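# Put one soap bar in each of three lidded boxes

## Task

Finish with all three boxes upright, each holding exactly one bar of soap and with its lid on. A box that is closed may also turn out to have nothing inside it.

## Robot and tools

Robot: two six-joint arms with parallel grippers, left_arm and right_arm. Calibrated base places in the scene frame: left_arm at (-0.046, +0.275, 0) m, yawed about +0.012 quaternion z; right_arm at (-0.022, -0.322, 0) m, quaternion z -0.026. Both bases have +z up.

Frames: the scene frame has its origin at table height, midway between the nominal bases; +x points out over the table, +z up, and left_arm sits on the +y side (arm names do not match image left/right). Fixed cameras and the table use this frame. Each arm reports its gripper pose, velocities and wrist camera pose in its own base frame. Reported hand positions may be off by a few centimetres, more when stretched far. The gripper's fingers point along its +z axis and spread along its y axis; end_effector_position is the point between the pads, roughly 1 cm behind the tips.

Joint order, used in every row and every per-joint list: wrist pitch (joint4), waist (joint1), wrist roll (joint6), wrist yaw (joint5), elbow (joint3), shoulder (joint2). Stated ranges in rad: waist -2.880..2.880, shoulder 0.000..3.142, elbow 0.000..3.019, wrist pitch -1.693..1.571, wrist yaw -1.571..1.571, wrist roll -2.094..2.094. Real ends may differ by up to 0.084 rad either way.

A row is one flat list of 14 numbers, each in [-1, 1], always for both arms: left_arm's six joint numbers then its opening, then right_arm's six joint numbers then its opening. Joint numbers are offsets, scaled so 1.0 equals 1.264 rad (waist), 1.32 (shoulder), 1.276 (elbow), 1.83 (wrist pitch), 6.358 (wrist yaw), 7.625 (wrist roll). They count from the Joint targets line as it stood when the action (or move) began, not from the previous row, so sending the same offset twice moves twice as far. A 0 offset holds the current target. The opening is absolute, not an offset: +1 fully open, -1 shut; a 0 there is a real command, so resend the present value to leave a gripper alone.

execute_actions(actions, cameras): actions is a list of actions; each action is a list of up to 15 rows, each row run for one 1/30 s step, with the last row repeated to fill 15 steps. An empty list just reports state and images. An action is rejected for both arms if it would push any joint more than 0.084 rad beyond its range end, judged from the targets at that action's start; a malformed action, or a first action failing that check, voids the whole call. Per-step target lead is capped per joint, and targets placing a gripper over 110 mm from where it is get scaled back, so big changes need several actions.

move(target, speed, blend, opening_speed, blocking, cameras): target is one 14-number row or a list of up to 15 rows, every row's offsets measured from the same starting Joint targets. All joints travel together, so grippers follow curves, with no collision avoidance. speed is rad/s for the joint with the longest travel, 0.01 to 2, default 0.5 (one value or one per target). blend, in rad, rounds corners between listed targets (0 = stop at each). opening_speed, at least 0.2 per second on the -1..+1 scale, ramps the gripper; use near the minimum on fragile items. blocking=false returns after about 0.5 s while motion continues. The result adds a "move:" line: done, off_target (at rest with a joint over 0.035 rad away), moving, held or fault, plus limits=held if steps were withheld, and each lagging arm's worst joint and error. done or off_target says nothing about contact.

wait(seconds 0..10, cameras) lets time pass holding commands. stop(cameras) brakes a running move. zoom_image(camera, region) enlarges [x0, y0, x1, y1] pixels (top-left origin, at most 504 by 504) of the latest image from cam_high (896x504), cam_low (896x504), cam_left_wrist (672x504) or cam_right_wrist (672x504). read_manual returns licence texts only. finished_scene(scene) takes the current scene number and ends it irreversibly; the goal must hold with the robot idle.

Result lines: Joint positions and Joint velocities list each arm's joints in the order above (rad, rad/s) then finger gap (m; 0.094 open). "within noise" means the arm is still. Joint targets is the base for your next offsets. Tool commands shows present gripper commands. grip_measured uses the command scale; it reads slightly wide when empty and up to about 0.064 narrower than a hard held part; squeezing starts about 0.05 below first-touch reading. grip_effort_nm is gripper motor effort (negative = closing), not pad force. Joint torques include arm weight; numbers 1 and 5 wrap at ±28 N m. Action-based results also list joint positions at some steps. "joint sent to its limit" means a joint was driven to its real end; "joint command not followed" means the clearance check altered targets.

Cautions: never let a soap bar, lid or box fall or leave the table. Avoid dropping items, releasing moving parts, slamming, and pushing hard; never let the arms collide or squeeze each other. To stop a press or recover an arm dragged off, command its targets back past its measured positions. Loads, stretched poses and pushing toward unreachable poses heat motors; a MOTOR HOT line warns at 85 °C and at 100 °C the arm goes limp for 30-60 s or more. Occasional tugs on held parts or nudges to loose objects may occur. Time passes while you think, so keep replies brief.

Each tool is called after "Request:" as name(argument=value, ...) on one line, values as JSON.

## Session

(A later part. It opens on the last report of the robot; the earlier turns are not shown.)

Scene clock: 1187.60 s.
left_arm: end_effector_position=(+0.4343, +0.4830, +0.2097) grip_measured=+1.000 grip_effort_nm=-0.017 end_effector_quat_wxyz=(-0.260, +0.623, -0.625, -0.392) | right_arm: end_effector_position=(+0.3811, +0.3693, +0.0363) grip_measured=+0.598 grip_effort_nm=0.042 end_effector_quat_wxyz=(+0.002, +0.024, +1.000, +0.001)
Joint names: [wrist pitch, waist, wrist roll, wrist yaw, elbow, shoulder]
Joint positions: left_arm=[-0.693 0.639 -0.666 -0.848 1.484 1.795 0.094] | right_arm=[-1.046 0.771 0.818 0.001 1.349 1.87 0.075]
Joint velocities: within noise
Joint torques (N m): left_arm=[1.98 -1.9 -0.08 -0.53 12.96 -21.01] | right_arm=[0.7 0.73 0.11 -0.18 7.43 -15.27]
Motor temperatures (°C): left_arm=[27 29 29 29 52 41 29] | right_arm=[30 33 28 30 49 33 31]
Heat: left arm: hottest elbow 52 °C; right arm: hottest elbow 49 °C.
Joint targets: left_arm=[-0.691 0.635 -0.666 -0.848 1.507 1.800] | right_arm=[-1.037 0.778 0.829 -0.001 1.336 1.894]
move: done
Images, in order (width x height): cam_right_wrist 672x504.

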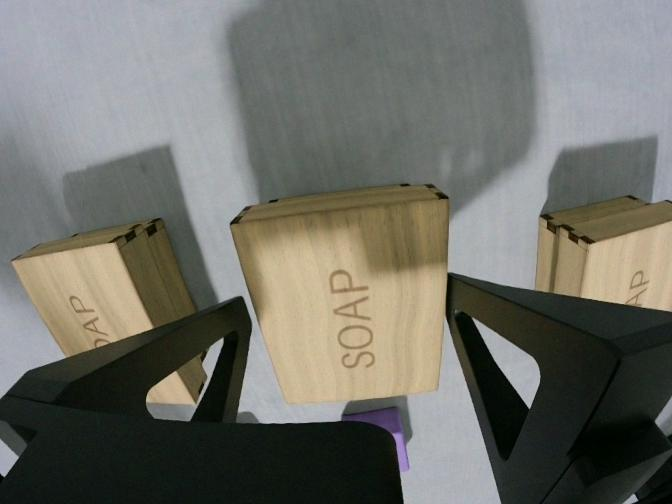

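Request:
move(target=[0,0,0,0,0,0,1,0,0,0,0,0,0,0.1], opening_speed=0.3, cameras=["cam_right_wrist"])

Request:
move(target=[[0,0,0,0,0,0,1,-0.0082,0,0,0,0.0384,-0.0273,0.1],[0,0,0,0,0,0,1,-0.0235,0,0,0,0.0549,-0.0333,0.1],[0,0,0,0,0,0,1,-0.0426,0,0,0,0.0682,-0.047,0.1],[0,0,0,0,0,0,1,-0.0945,0,0,0,0.1113,-0.0788,0.1]], speed=0.12)

Request:
zoom_image(camera="cam_low", region=[480, 220, 620, 330])

Scene clock: 1212.67 s.
left_arm: end_effector_position=(+0.4343, +0.4830, +0.2097) grip_measured=+1.000 grip_effort_nm=-0.017 end_effector_quat_wxyz=(-0.260, +0.623, -0.625, -0.392) | right_arm: end_effector_position=(+0.3811, +0.3694, +0.0363) grip_measured=+0.360 grip_effort_nm=-1.077 end_effector_quat_wxyz=(+0.002, +0.024, +1.000, +0.001)
Joint names: [wrist pitch, waist, wrist roll, wrist yaw, elbow, shoulder]
Joint positions: left_arm=[-0.693 0.639 -0.666 -0.848 1.484 1.795 0.094] | right_arm=[-1.045 0.771 0.819 0.001 1.349 1.87 0.064]
Joint velocities: within noise
Joint torques (N m): left_arm=[1.96 -1.96 -0.08 -0.53 12.94 -21.01] | right_arm=[0.7 0.73 0.11 -0.18 7.42 -15.27]
Motor temperatures (°C): left_arm=[27 29 29 29 52 41 29] | right_arm=[30 33 28 30 47 33 31]
Heat: left arm: hottest elbow 52 °C; right arm: hottest elbow 47 °C.
Joint targets: left_arm=[-0.691 0.635 -0.666 -0.848 1.507 1.800] | right_arm=[-1.037 0.778 0.830 -0.001 1.336 1.894]
move: done
Images, in order (width x height): cam_right_wrist 672x504.

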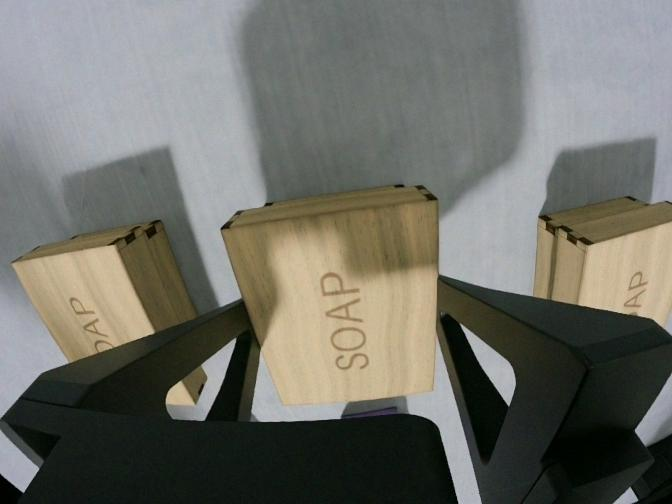

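Scene clock: 1214.97 s.
left_arm: end_effector_position=(+0.4343, +0.4830, +0.2097) grip_measured=+1.000 grip_effort_nm=-0.007 end_effector_quat_wxyz=(-0.260, +0.623, -0.625, -0.392) | right_arm: end_effector_position=(+0.3784, +0.3668, +0.0963) grip_measured=+0.360 grip_effort_nm=-1.082 end_effector_quat_wxyz=(-0.003, +0.024, +1.000, -0.004)
Joint names: [wrist pitch, waist, wrist roll, wrist yaw, elbow, shoulder]
Joint positions: left_arm=[-0.693 0.639 -0.666 -0.848 1.484 1.795 0.094] | right_arm=[-1.202 0.771 0.819 0.001 1.423 1.802 0.064]
Joint velocities: within noise
Joint torques (N m): left_arm=[1.98 -1.96 -0.08 -0.53 12.93 -21.07] | right_arm=[0.13 0.73 0.11 -0.17 13.76 -17.49]
Motor temperatures (°C): left_arm=[27 29 29 29 52 41 29] | right_arm=[30 33 28 30 47 34 31]
Heat: left arm: hottest elbow 52 °C; right arm: hottest elbow 47 °C.
Joint targets: left_arm=[-0.691 0.635 -0.666 -0.848 1.507 1.800] | right_arm=[-1.210 0.778 0.829 -0.001 1.478 1.790]
move: off_target (right_arm); right_arm: the elbow is farthest, 0.055 rad from its target

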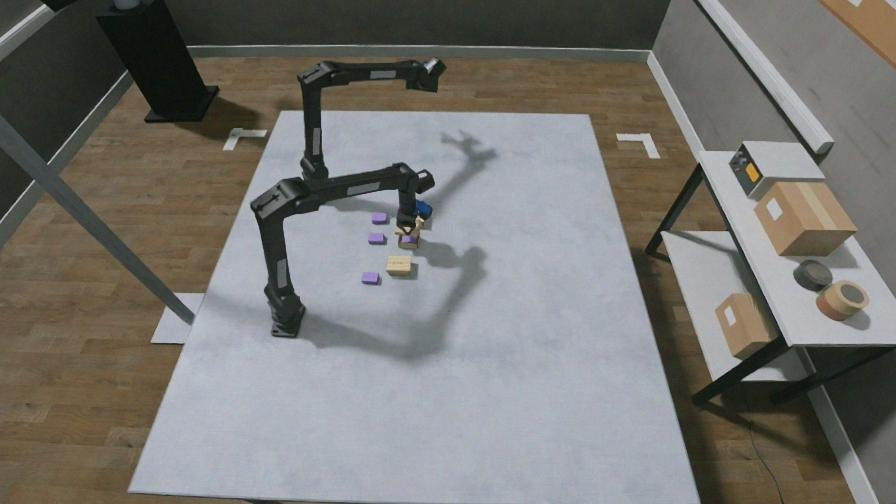

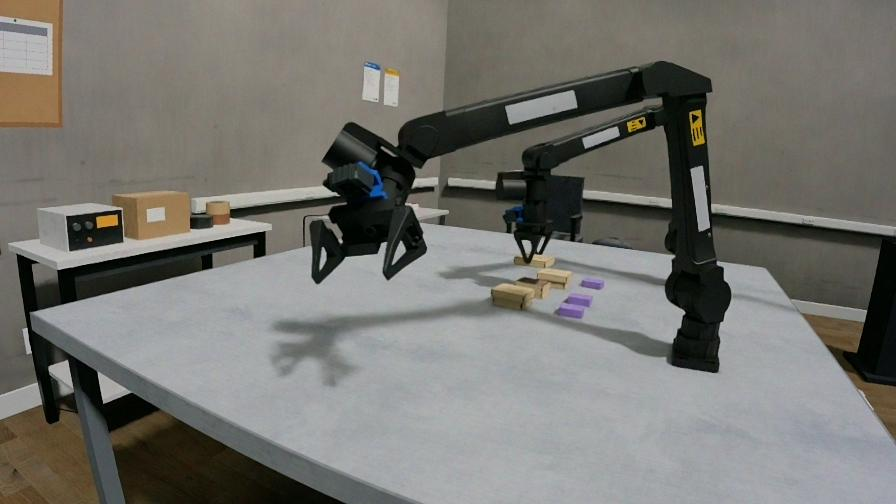

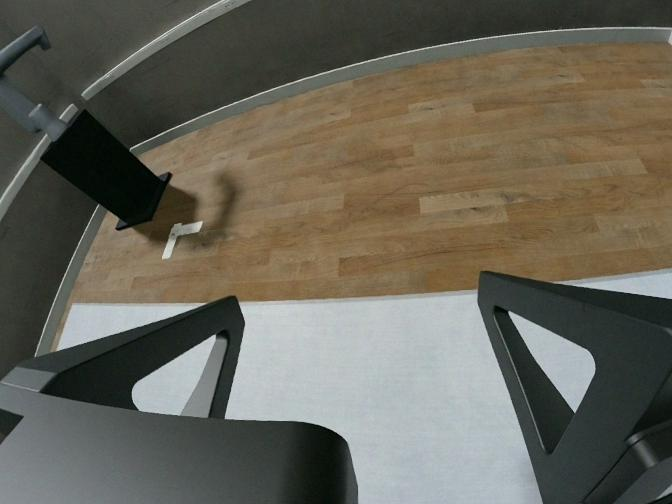

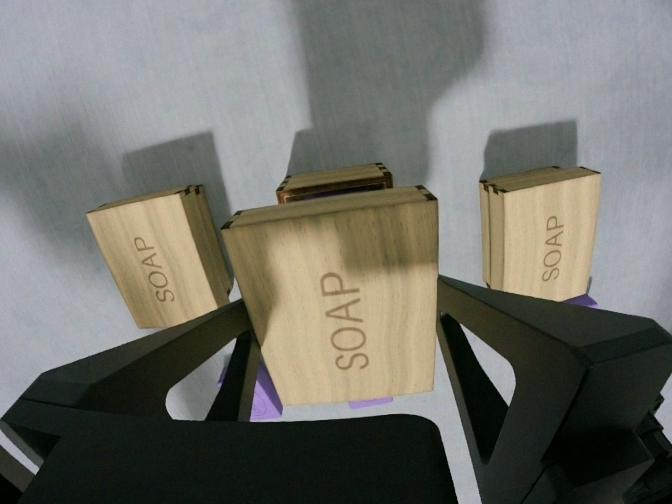

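Scaled by 3.600 from the camera's 896x504 image, which has a finer 1280x720 frame.

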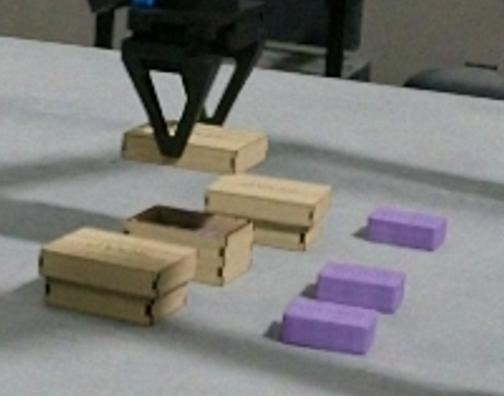

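Request:
zoom_image(camera="cam_high", region=[370, 210, 440, 280])

Request:
zoom_image(camera="cam_right_wrist", region=[260, 150, 420, 270])

Scaled by 7.200 from the camera's 896x504 image, which has a finer 1280x720 frame.

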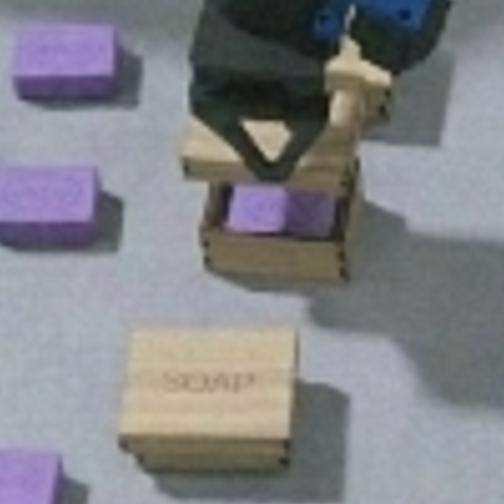

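Scaled by 3.150 from the camera's 672x504 image, which has a finer 960x720 frame.

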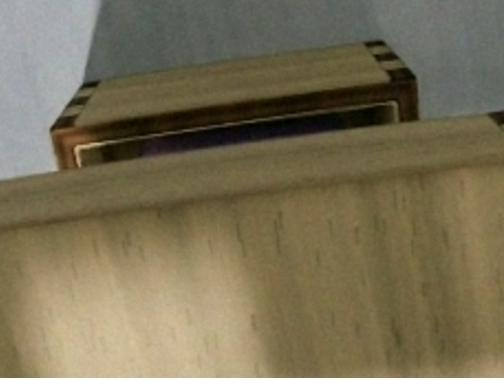

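Request:
move(target=[0,0,0,0,0,0,1,0.0672,0,0,0,-0.0925,0.0614,0.1], speed=0.15)

Request:
zoom_image(camera="cam_right_wrist", region=[200, 140, 480, 420])

Request:
zoom_image(camera="cam_low", region=[500, 250, 580, 310])

Scene clock: 1245.97 s.
left_arm: end_effector_position=(+0.4343, +0.4830, +0.2097) grip_measured=+1.000 grip_effort_nm=-0.017 end_effector_quat_wxyz=(-0.260, +0.623, -0.625, -0.392) | right_arm: end_effector_position=(+0.3799, +0.3682, +0.0522) grip_measured=+0.360 grip_effort_nm=-1.067 end_effector_quat_wxyz=(-0.002, +0.024, +1.000, -0.003)
Joint names: [wrist pitch, waist, wrist roll, wrist yaw, elbow, shoulder]
Joint positions: left_arm=[-0.693 0.639 -0.666 -0.848 1.484 1.795 0.094] | right_arm=[-1.096 0.771 0.819 0.001 1.37 1.853 0.064]
Joint velocities: within noise
Joint torques (N m): left_arm=[1.96 -1.9 -0.09 -0.53 12.93 -21.01] | right_arm=[0.69 0.73 0.12 -0.17 7.79 -15.5]
Motor temperatures (°C): left_arm=[27 29 29 29 52 41 29] | right_arm=[30 33 28 30 50 34 32]
Heat: left arm: hottest elbow 52 °C; right arm: hottest elbow 50 °C.
Joint targets: left_arm=[-0.691 0.635 -0.666 -0.848 1.507 1.800] | right_arm=[-1.087 0.778 0.829 -0.001 1.360 1.871]
move: done

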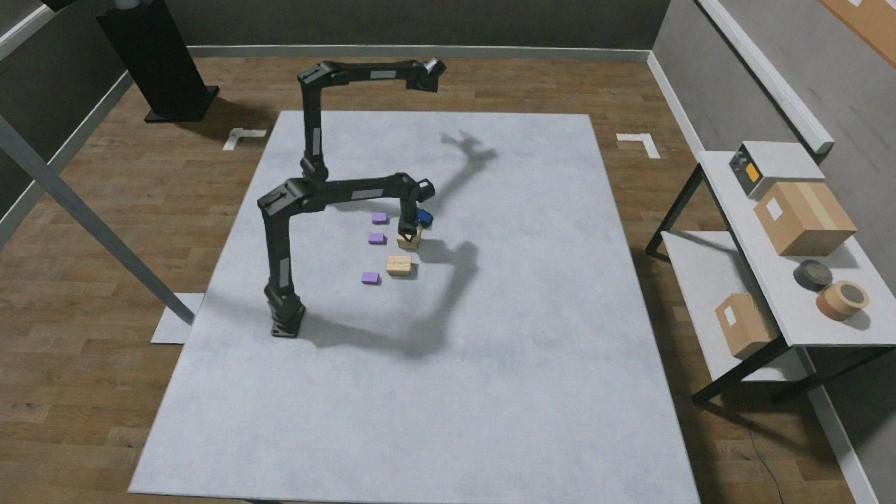

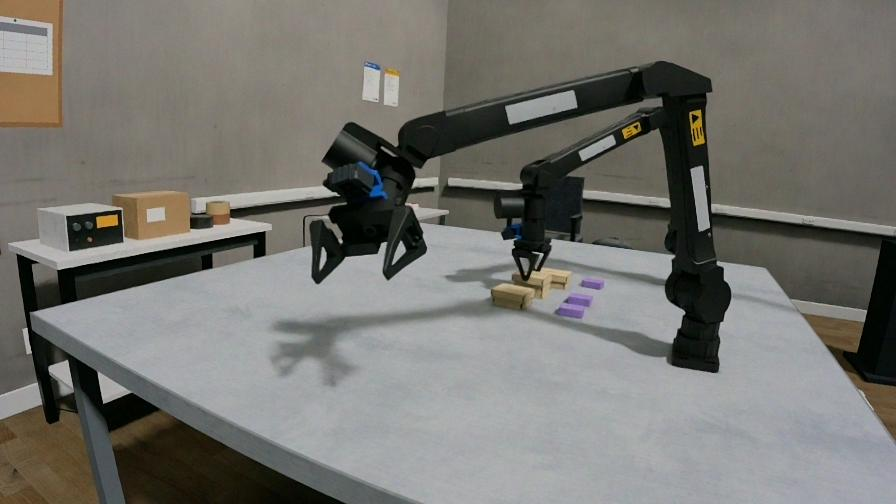

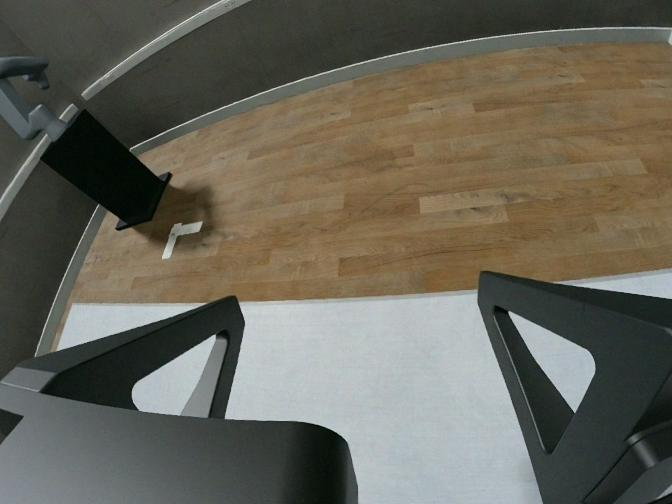

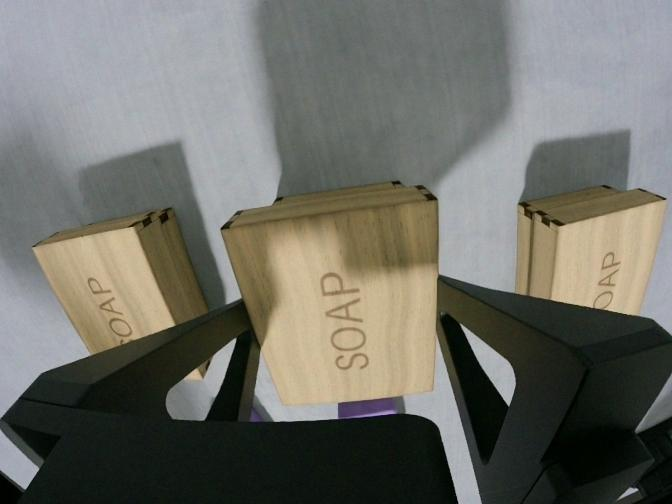

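Scaled by 1.800 from the camera's 672x504 image, which has a finer 960x720 frame.

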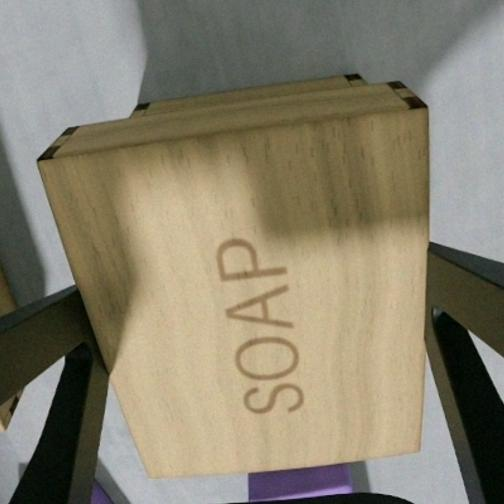

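Scaled by 6.300 from the camera's 896x504 image, which has a finer 1280x720 frame.

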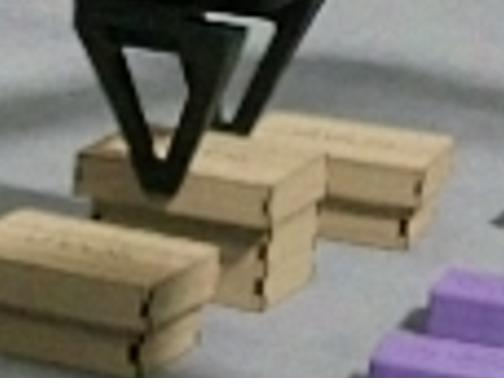

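Request:
move(target=[[0,0,0,0,0,0,1,0.0067,0.0022,0,0,-0.0107,-0.0023,0.1],[0,0,0,0,0,0,1,0.0272,0.0022,0,0,-0.0241,0.0152,0.1]], speed=0.08)

Request:
zoom_image(camera="cam_low", region=[500, 250, 580, 310])

Scene clock: 1292.93 s.
left_arm: end_effector_position=(+0.4343, +0.4830, +0.2097) grip_measured=+1.000 grip_effort_nm=-0.017 end_effector_quat_wxyz=(-0.260, +0.623, -0.625, -0.392) | right_arm: end_effector_position=(+0.3801, +0.3693, +0.0502) grip_measured=+0.360 grip_effort_nm=-1.082 end_effector_quat_wxyz=(+0.003, +0.023, +1.000, +0.002)
Joint names: [wrist pitch, waist, wrist roll, wrist yaw, elbow, shoulder]
Joint positions: left_arm=[-0.693 0.639 -0.666 -0.848 1.484 1.795 0.094] | right_arm=[-1.074 0.772 0.819 0.002 1.359 1.85 0.064]
Joint velocities: within noise
Joint torques (N m): left_arm=[1.98 -1.96 -0.08 -0.52 12.94 -21.01] | right_arm=[1.72 0.85 0.11 -0.19 6.09 -13.8]
Motor temperatures (°C): left_arm=[27 29 29 29 53 41 29] | right_arm=[30 33 28 30 47 34 33]
Heat: left arm: hottest elbow 53 °C; right arm: hottest elbow 47 °C.
Joint targets: left_arm=[-0.691 0.635 -0.666 -0.848 1.507 1.800] | right_arm=[-1.037 0.781 0.829 0.000 1.329 1.891]
move: off_target (right_arm); right_arm: the shoulder is farthest, 0.041 rad from its target

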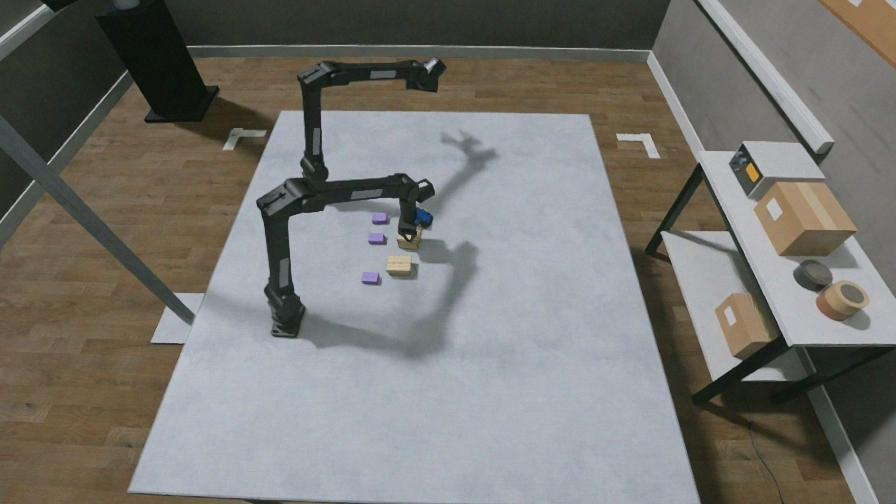

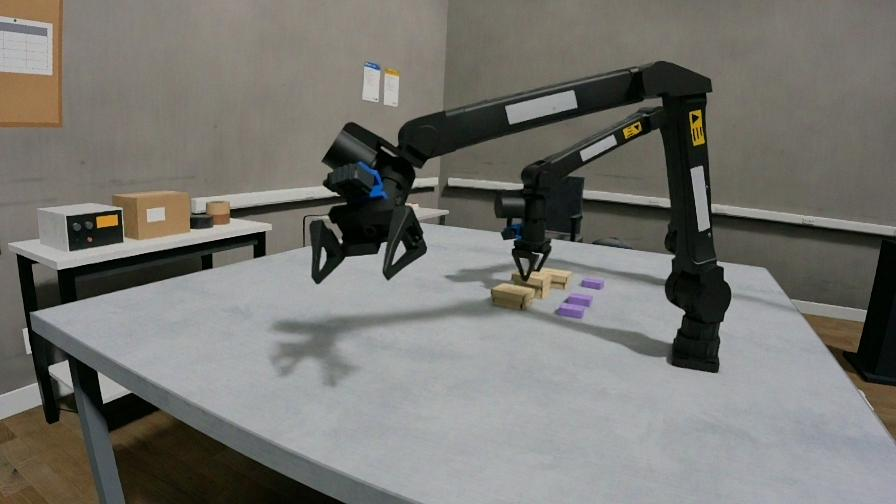

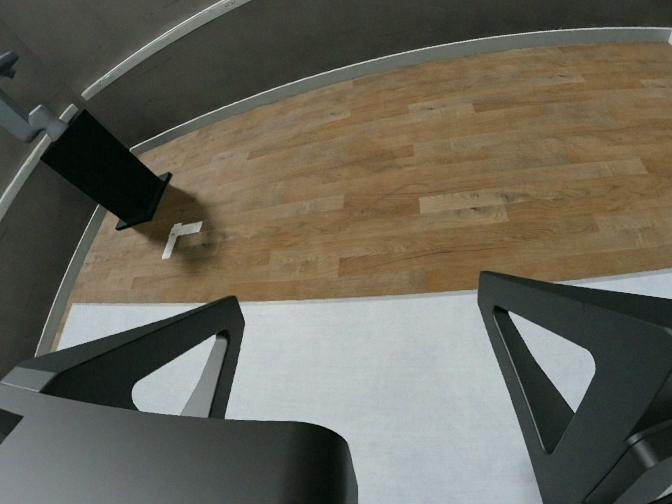

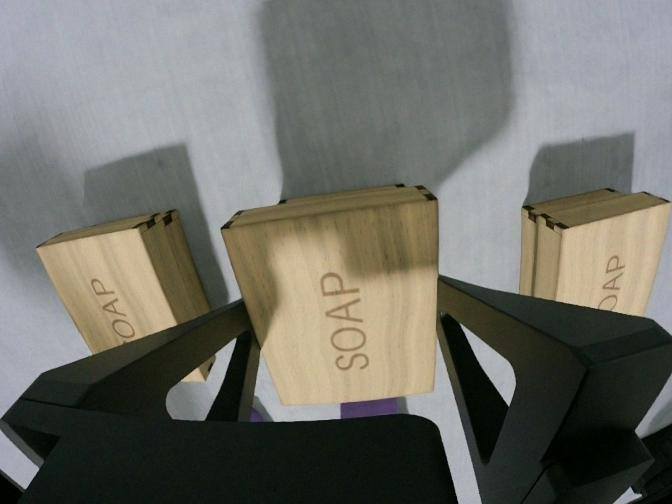

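Scaled by 6.300 from the camera's 896x504 image, which has a finer 1280x720 frame.

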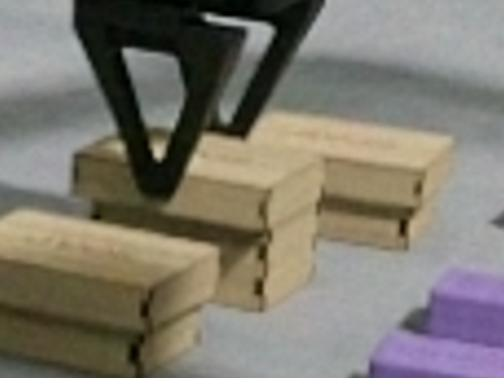

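Request:
zoom_image(camera="cam_right_wrist", region=[200, 150, 480, 290])

Scaled by 1.800 from the camera's 672x504 image, which has a finer 960x720 frame.

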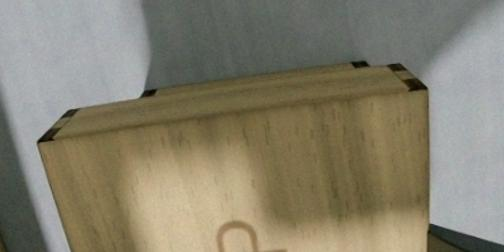

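Request:
move(target=[[0,0,0,0,0,0,1,-0.035,0,0,0,0.0619,-0.0455,0.1],[0,0,0,0,0,0,1,-0.0208,0.0035,0.0007,0,0.0133,-0.0189,0.1],[0,0,0,0,0,0,1,0.0003,0.0035,0.0007,0,-0.0008,-0.0015,0.1]], speed=0.1)

Request:
zoom_image(camera="cam_low", region=[500, 250, 580, 310])

Request:
zoom_image(camera="cam_right_wrist", region=[200, 150, 480, 290])

Scene clock: 1338.03 s.
left_arm: end_effector_position=(+0.4343, +0.4830, +0.2097) grip_measured=+1.000 grip_effort_nm=-0.017 end_effector_quat_wxyz=(-0.260, +0.623, -0.625, -0.392) | right_arm: end_effector_position=(+0.3773, +0.3705, +0.0504) grip_measured=+0.360 grip_effort_nm=-1.077 end_effector_quat_wxyz=(+0.003, +0.023, +1.000, +0.002)
Joint names: [wrist pitch, waist, wrist roll, wrist yaw, elbow, shoulder]
Joint positions: left_arm=[-0.693 0.639 -0.666 -0.848 1.484 1.795 0.094] | right_arm=[-1.073 0.778 0.824 0.002 1.356 1.847 0.064]
Joint velocities: within noise
Joint torques (N m): left_arm=[1.98 -1.9 -0.08 -0.53 12.94 -21.01] | right_arm=[1.77 0.79 0.11 -0.23 6.35 -13.8]
Motor temperatures (°C): left_arm=[27 29 29 29 53 42 29] | right_arm=[30 32 28 30 45 35 33]
Heat: left arm: hottest elbow 53 °C; right arm: hottest elbow 45 °C.
Joint targets: left_arm=[-0.691 0.635 -0.666 -0.848 1.507 1.800] | right_arm=[-1.036 0.785 0.835 0.000 1.328 1.889]
move: off_target (right_arm); right_arm: the shoulder is farthest, 0.042 rad from its target

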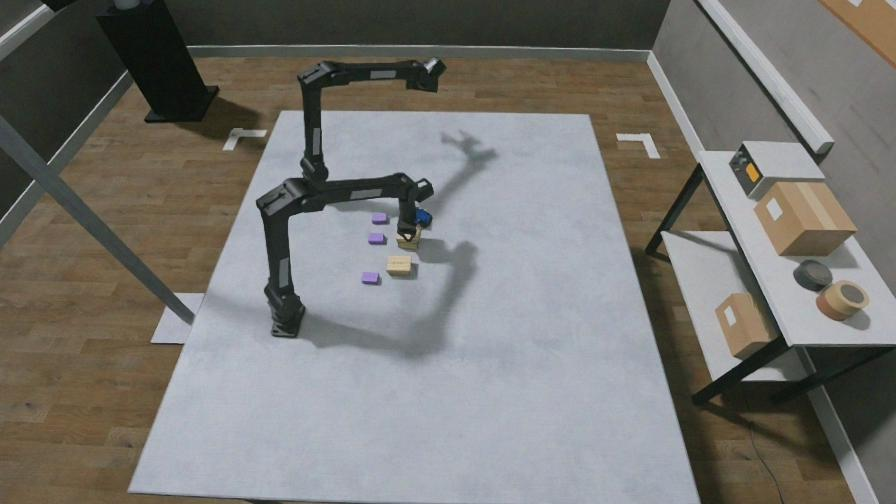

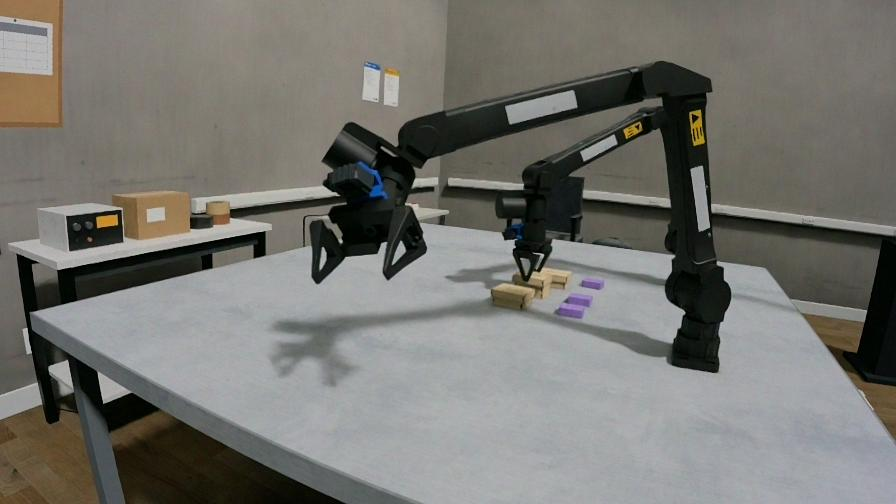

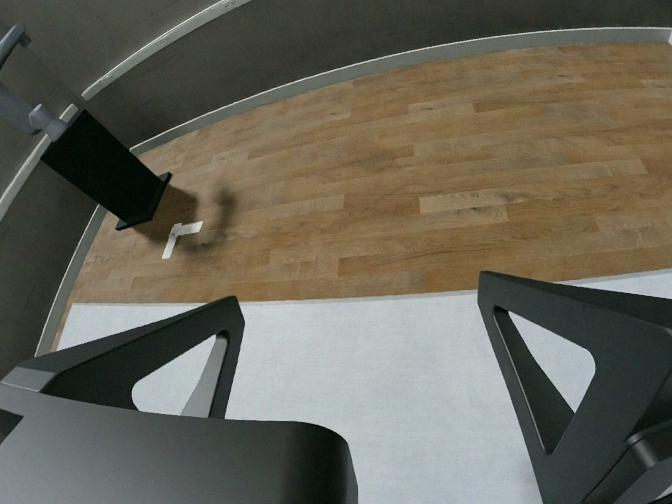

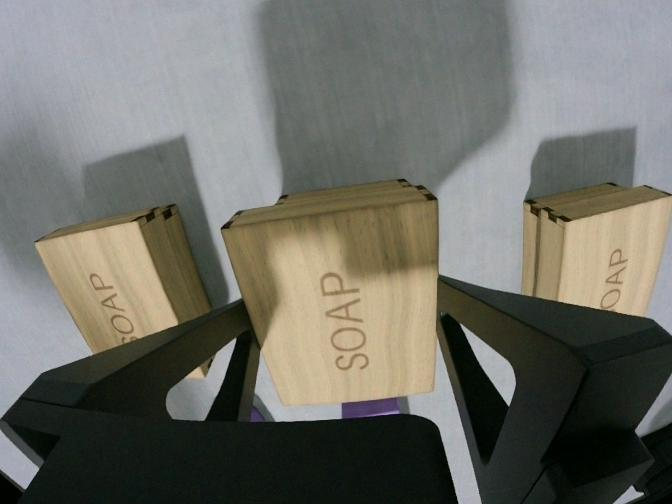

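Scaled by 6.300 from the camera's 896x504 image, which has a finer 1280x720 frame.

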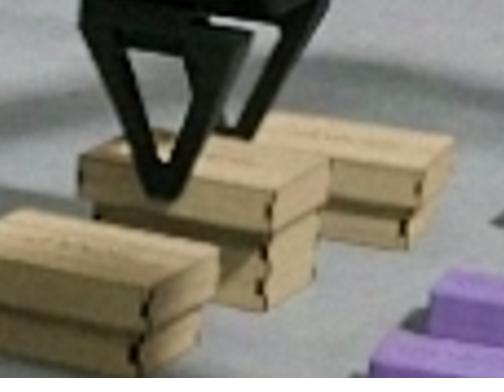

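Scaled by 1.800 from the camera's 672x504 image, which has a finer 960x720 frame.

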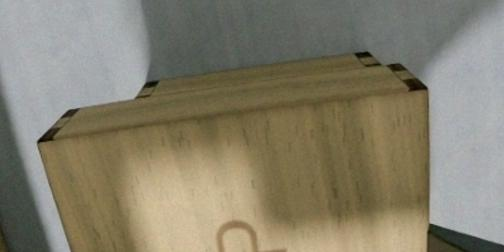

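Request:
move(target=[[0,0,0,0,0,0,1,-0.0355,-0.0134,0,0,0.0627,-0.0439,0.1],[0,0,0,0,0,0,1,-0.0225,-0.0134,0,0,0.0133,-0.0189,0.1]], speed=0.1)

Request:
zoom_image(camera="cam_low", region=[500, 250, 580, 310])

Request:
zoom_image(camera="cam_right_wrist", region=[200, 150, 480, 290])

Scene clock: 1354.70 s.
left_arm: end_effector_position=(+0.4343, +0.4830, +0.2097) grip_measured=+1.000 grip_effort_nm=-0.012 end_effector_quat_wxyz=(-0.260, +0.623, -0.625, -0.392) | right_arm: end_effector_position=(+0.3758, +0.3673, +0.0511) grip_measured=+0.360 grip_effort_nm=-1.082 end_effector_quat_wxyz=(-0.001, +0.024, +1.000, -0.003)
Joint names: [wrist pitch, waist, wrist roll, wrist yaw, elbow, shoulder]
Joint positions: left_arm=[-0.693 0.639 -0.666 -0.848 1.484 1.795 0.094] | right_arm=[-1.088 0.775 0.824 0.002 1.356 1.845 0.064]
Joint velocities: within noise
Joint torques (N m): left_arm=[1.98 -1.9 -0.08 -0.53 12.93 -21.01] | right_arm=[0.81 -0.56 0.11 -0.22 7.8 -15.5]
Motor temperatures (°C): left_arm=[27 29 29 29 53 42 29] | right_arm=[30 32 28 30 43 34 33]
Heat: left arm: hottest elbow 53 °C; right arm: hottest elbow 43 °C.
Joint targets: left_arm=[-0.691 0.635 -0.666 -0.848 1.507 1.800] | right_arm=[-1.078 0.768 0.835 0.000 1.345 1.864]
move: done

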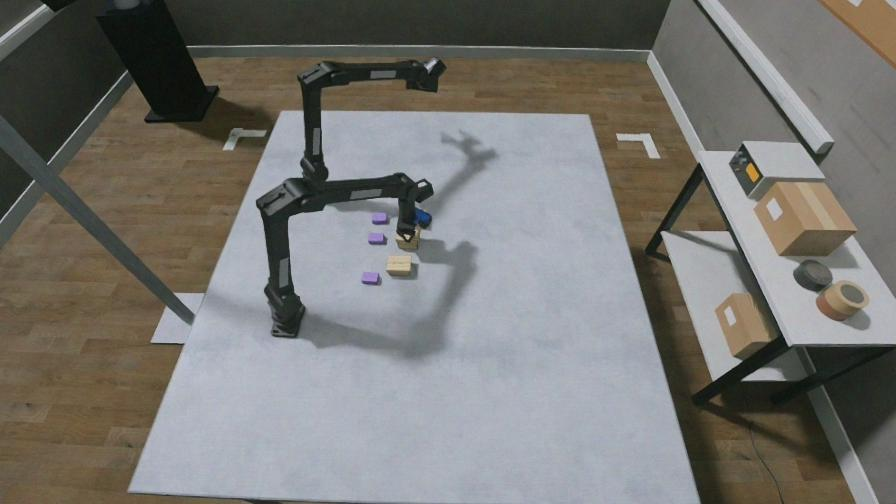

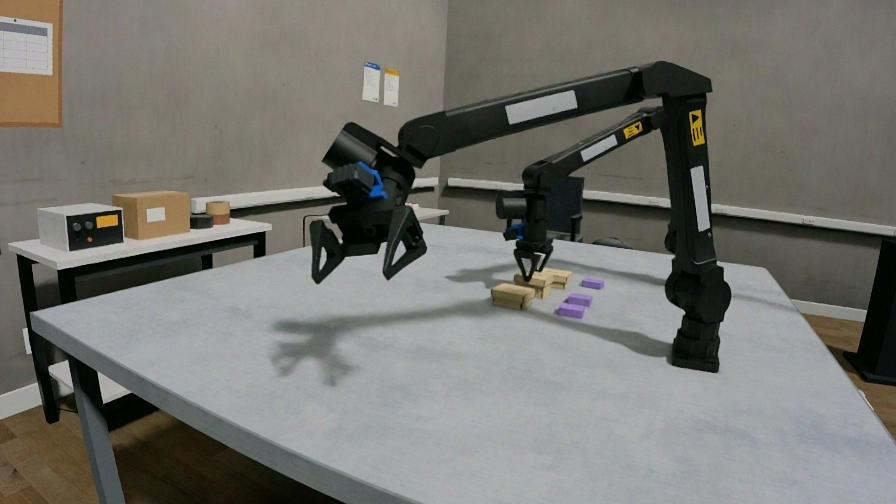

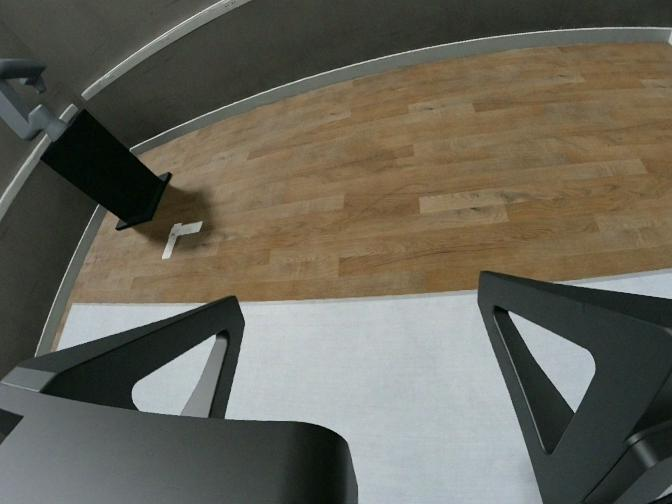

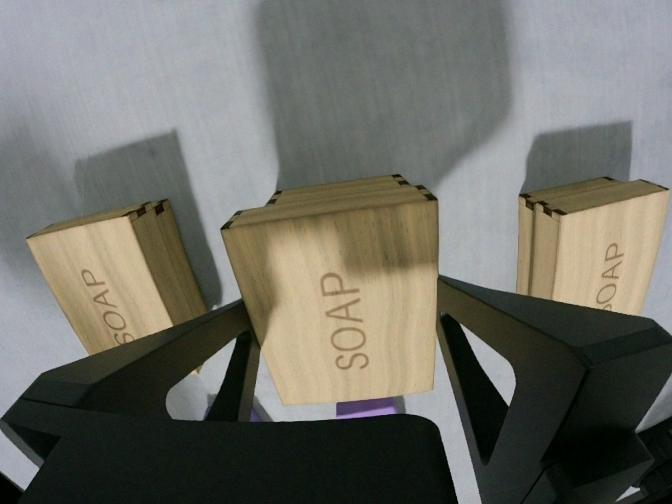

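Scaled by 6.300 from the camera's 896x504 image, which has a finer 1280x720 frame.

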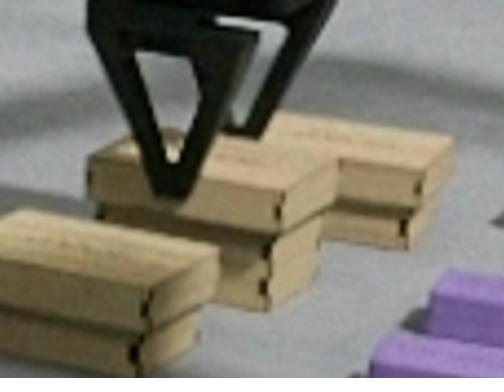

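Scaled by 1.800 from the camera's 672x504 image, which has a finer 960x720 frame.

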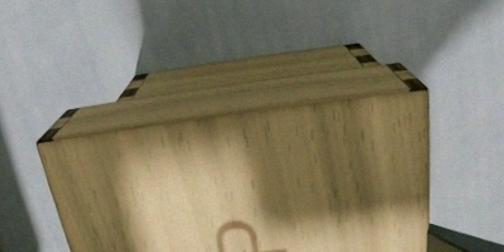

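Request:
move(target=[[0,0,0,0,0,0,1,-0.0131,0.0125,0,0,0.0502,-0.0242,0.1],[0,0,0,0,0,0,1,0.0016,0.0125,0,0,0.0024,0.003,0.1],[0,0,0,0,0,0,1,0.023,0.0125,0,0,-0.0118,0.0189,0.1]], speed=0.1)

Request:
zoom_image(camera="cam_low", region=[500, 250, 580, 310])

Request:
zoom_image(camera="cam_right_wrist", region=[200, 150, 480, 290])

Scene clock: 1377.40 s.
left_arm: end_effector_position=(+0.4343, +0.4830, +0.2097) grip_measured=+1.000 grip_effort_nm=-0.012 end_effector_quat_wxyz=(-0.260, +0.623, -0.625, -0.392) | right_arm: end_effector_position=(+0.3786, +0.3711, +0.0508) grip_measured=+0.360 grip_effort_nm=-1.077 end_effector_quat_wxyz=(+0.005, +0.024, +1.000, +0.004)
Joint names: [wrist pitch, waist, wrist roll, wrist yaw, elbow, shoulder]
Joint positions: left_arm=[-0.693 0.639 -0.666 -0.848 1.484 1.795 0.094] | right_arm=[-1.067 0.777 0.825 0.002 1.355 1.845 0.064]
Joint velocities: within noise
Joint torques (N m): left_arm=[1.96 -1.9 -0.09 -0.53 12.94 -21.07] | right_arm=[1.51 0.73 0.1 -0.22 6.72 -13.57]
Motor temperatures (°C): left_arm=[27 29 29 29 53 42 29] | right_arm=[30 32 28 30 43 36 33]
Heat: left arm: hottest elbow 53 °C; right arm: hottest elbow 43 °C.
Joint targets: left_arm=[-0.691 0.635 -0.666 -0.848 1.507 1.800] | right_arm=[-1.036 0.784 0.835 0.000 1.330 1.889]
move: off_target (right_arm); right_arm: the shoulder is farthest, 0.043 rad from its target

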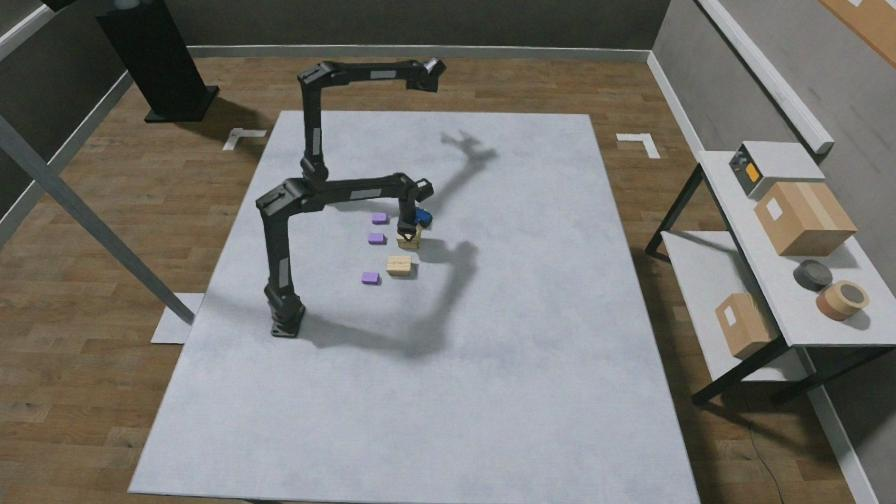

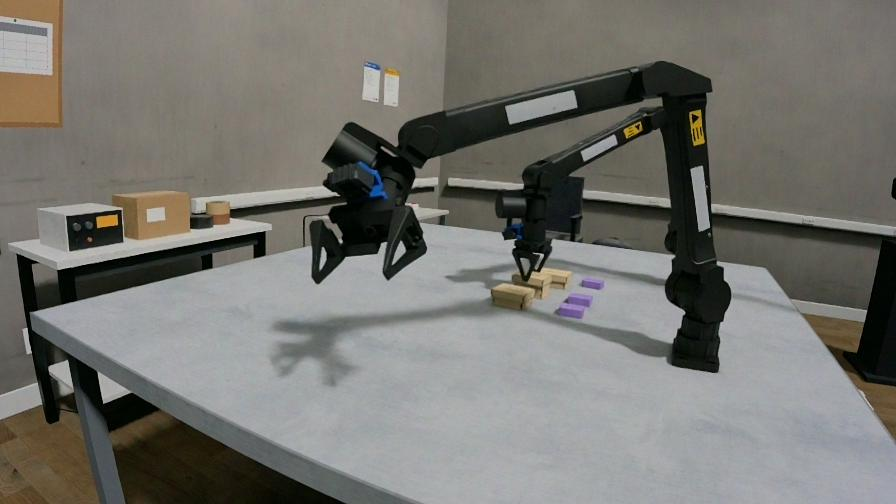

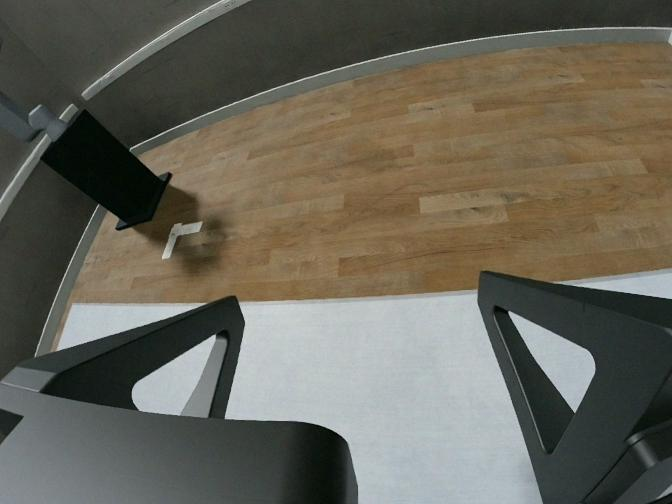

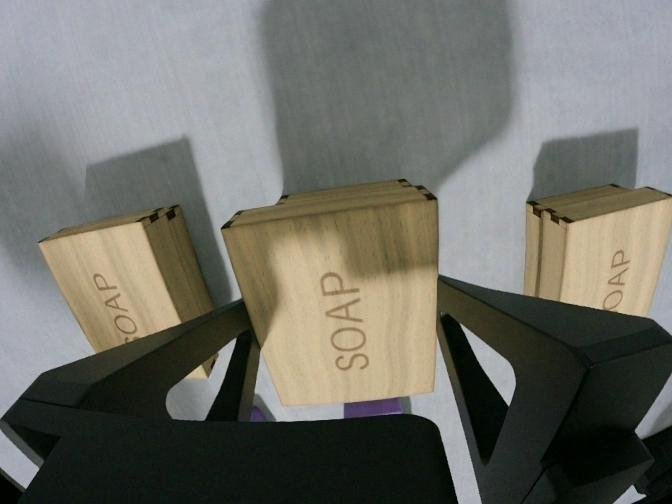

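Scaled by 6.300 from the camera's 896x504 image, which has a finer 1280x720 frame.

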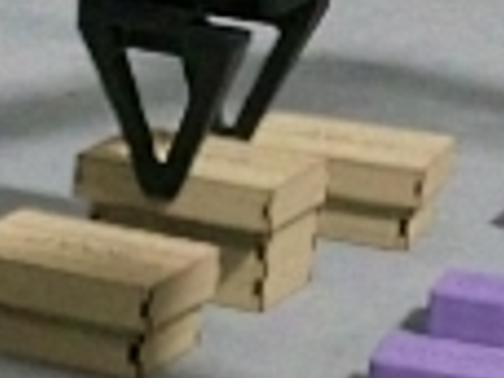

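Scaled by 1.800 from the camera's 672x504 image, which has a finer 960x720 frame.

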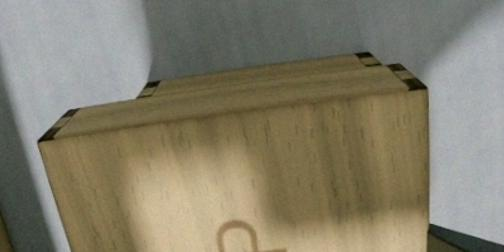

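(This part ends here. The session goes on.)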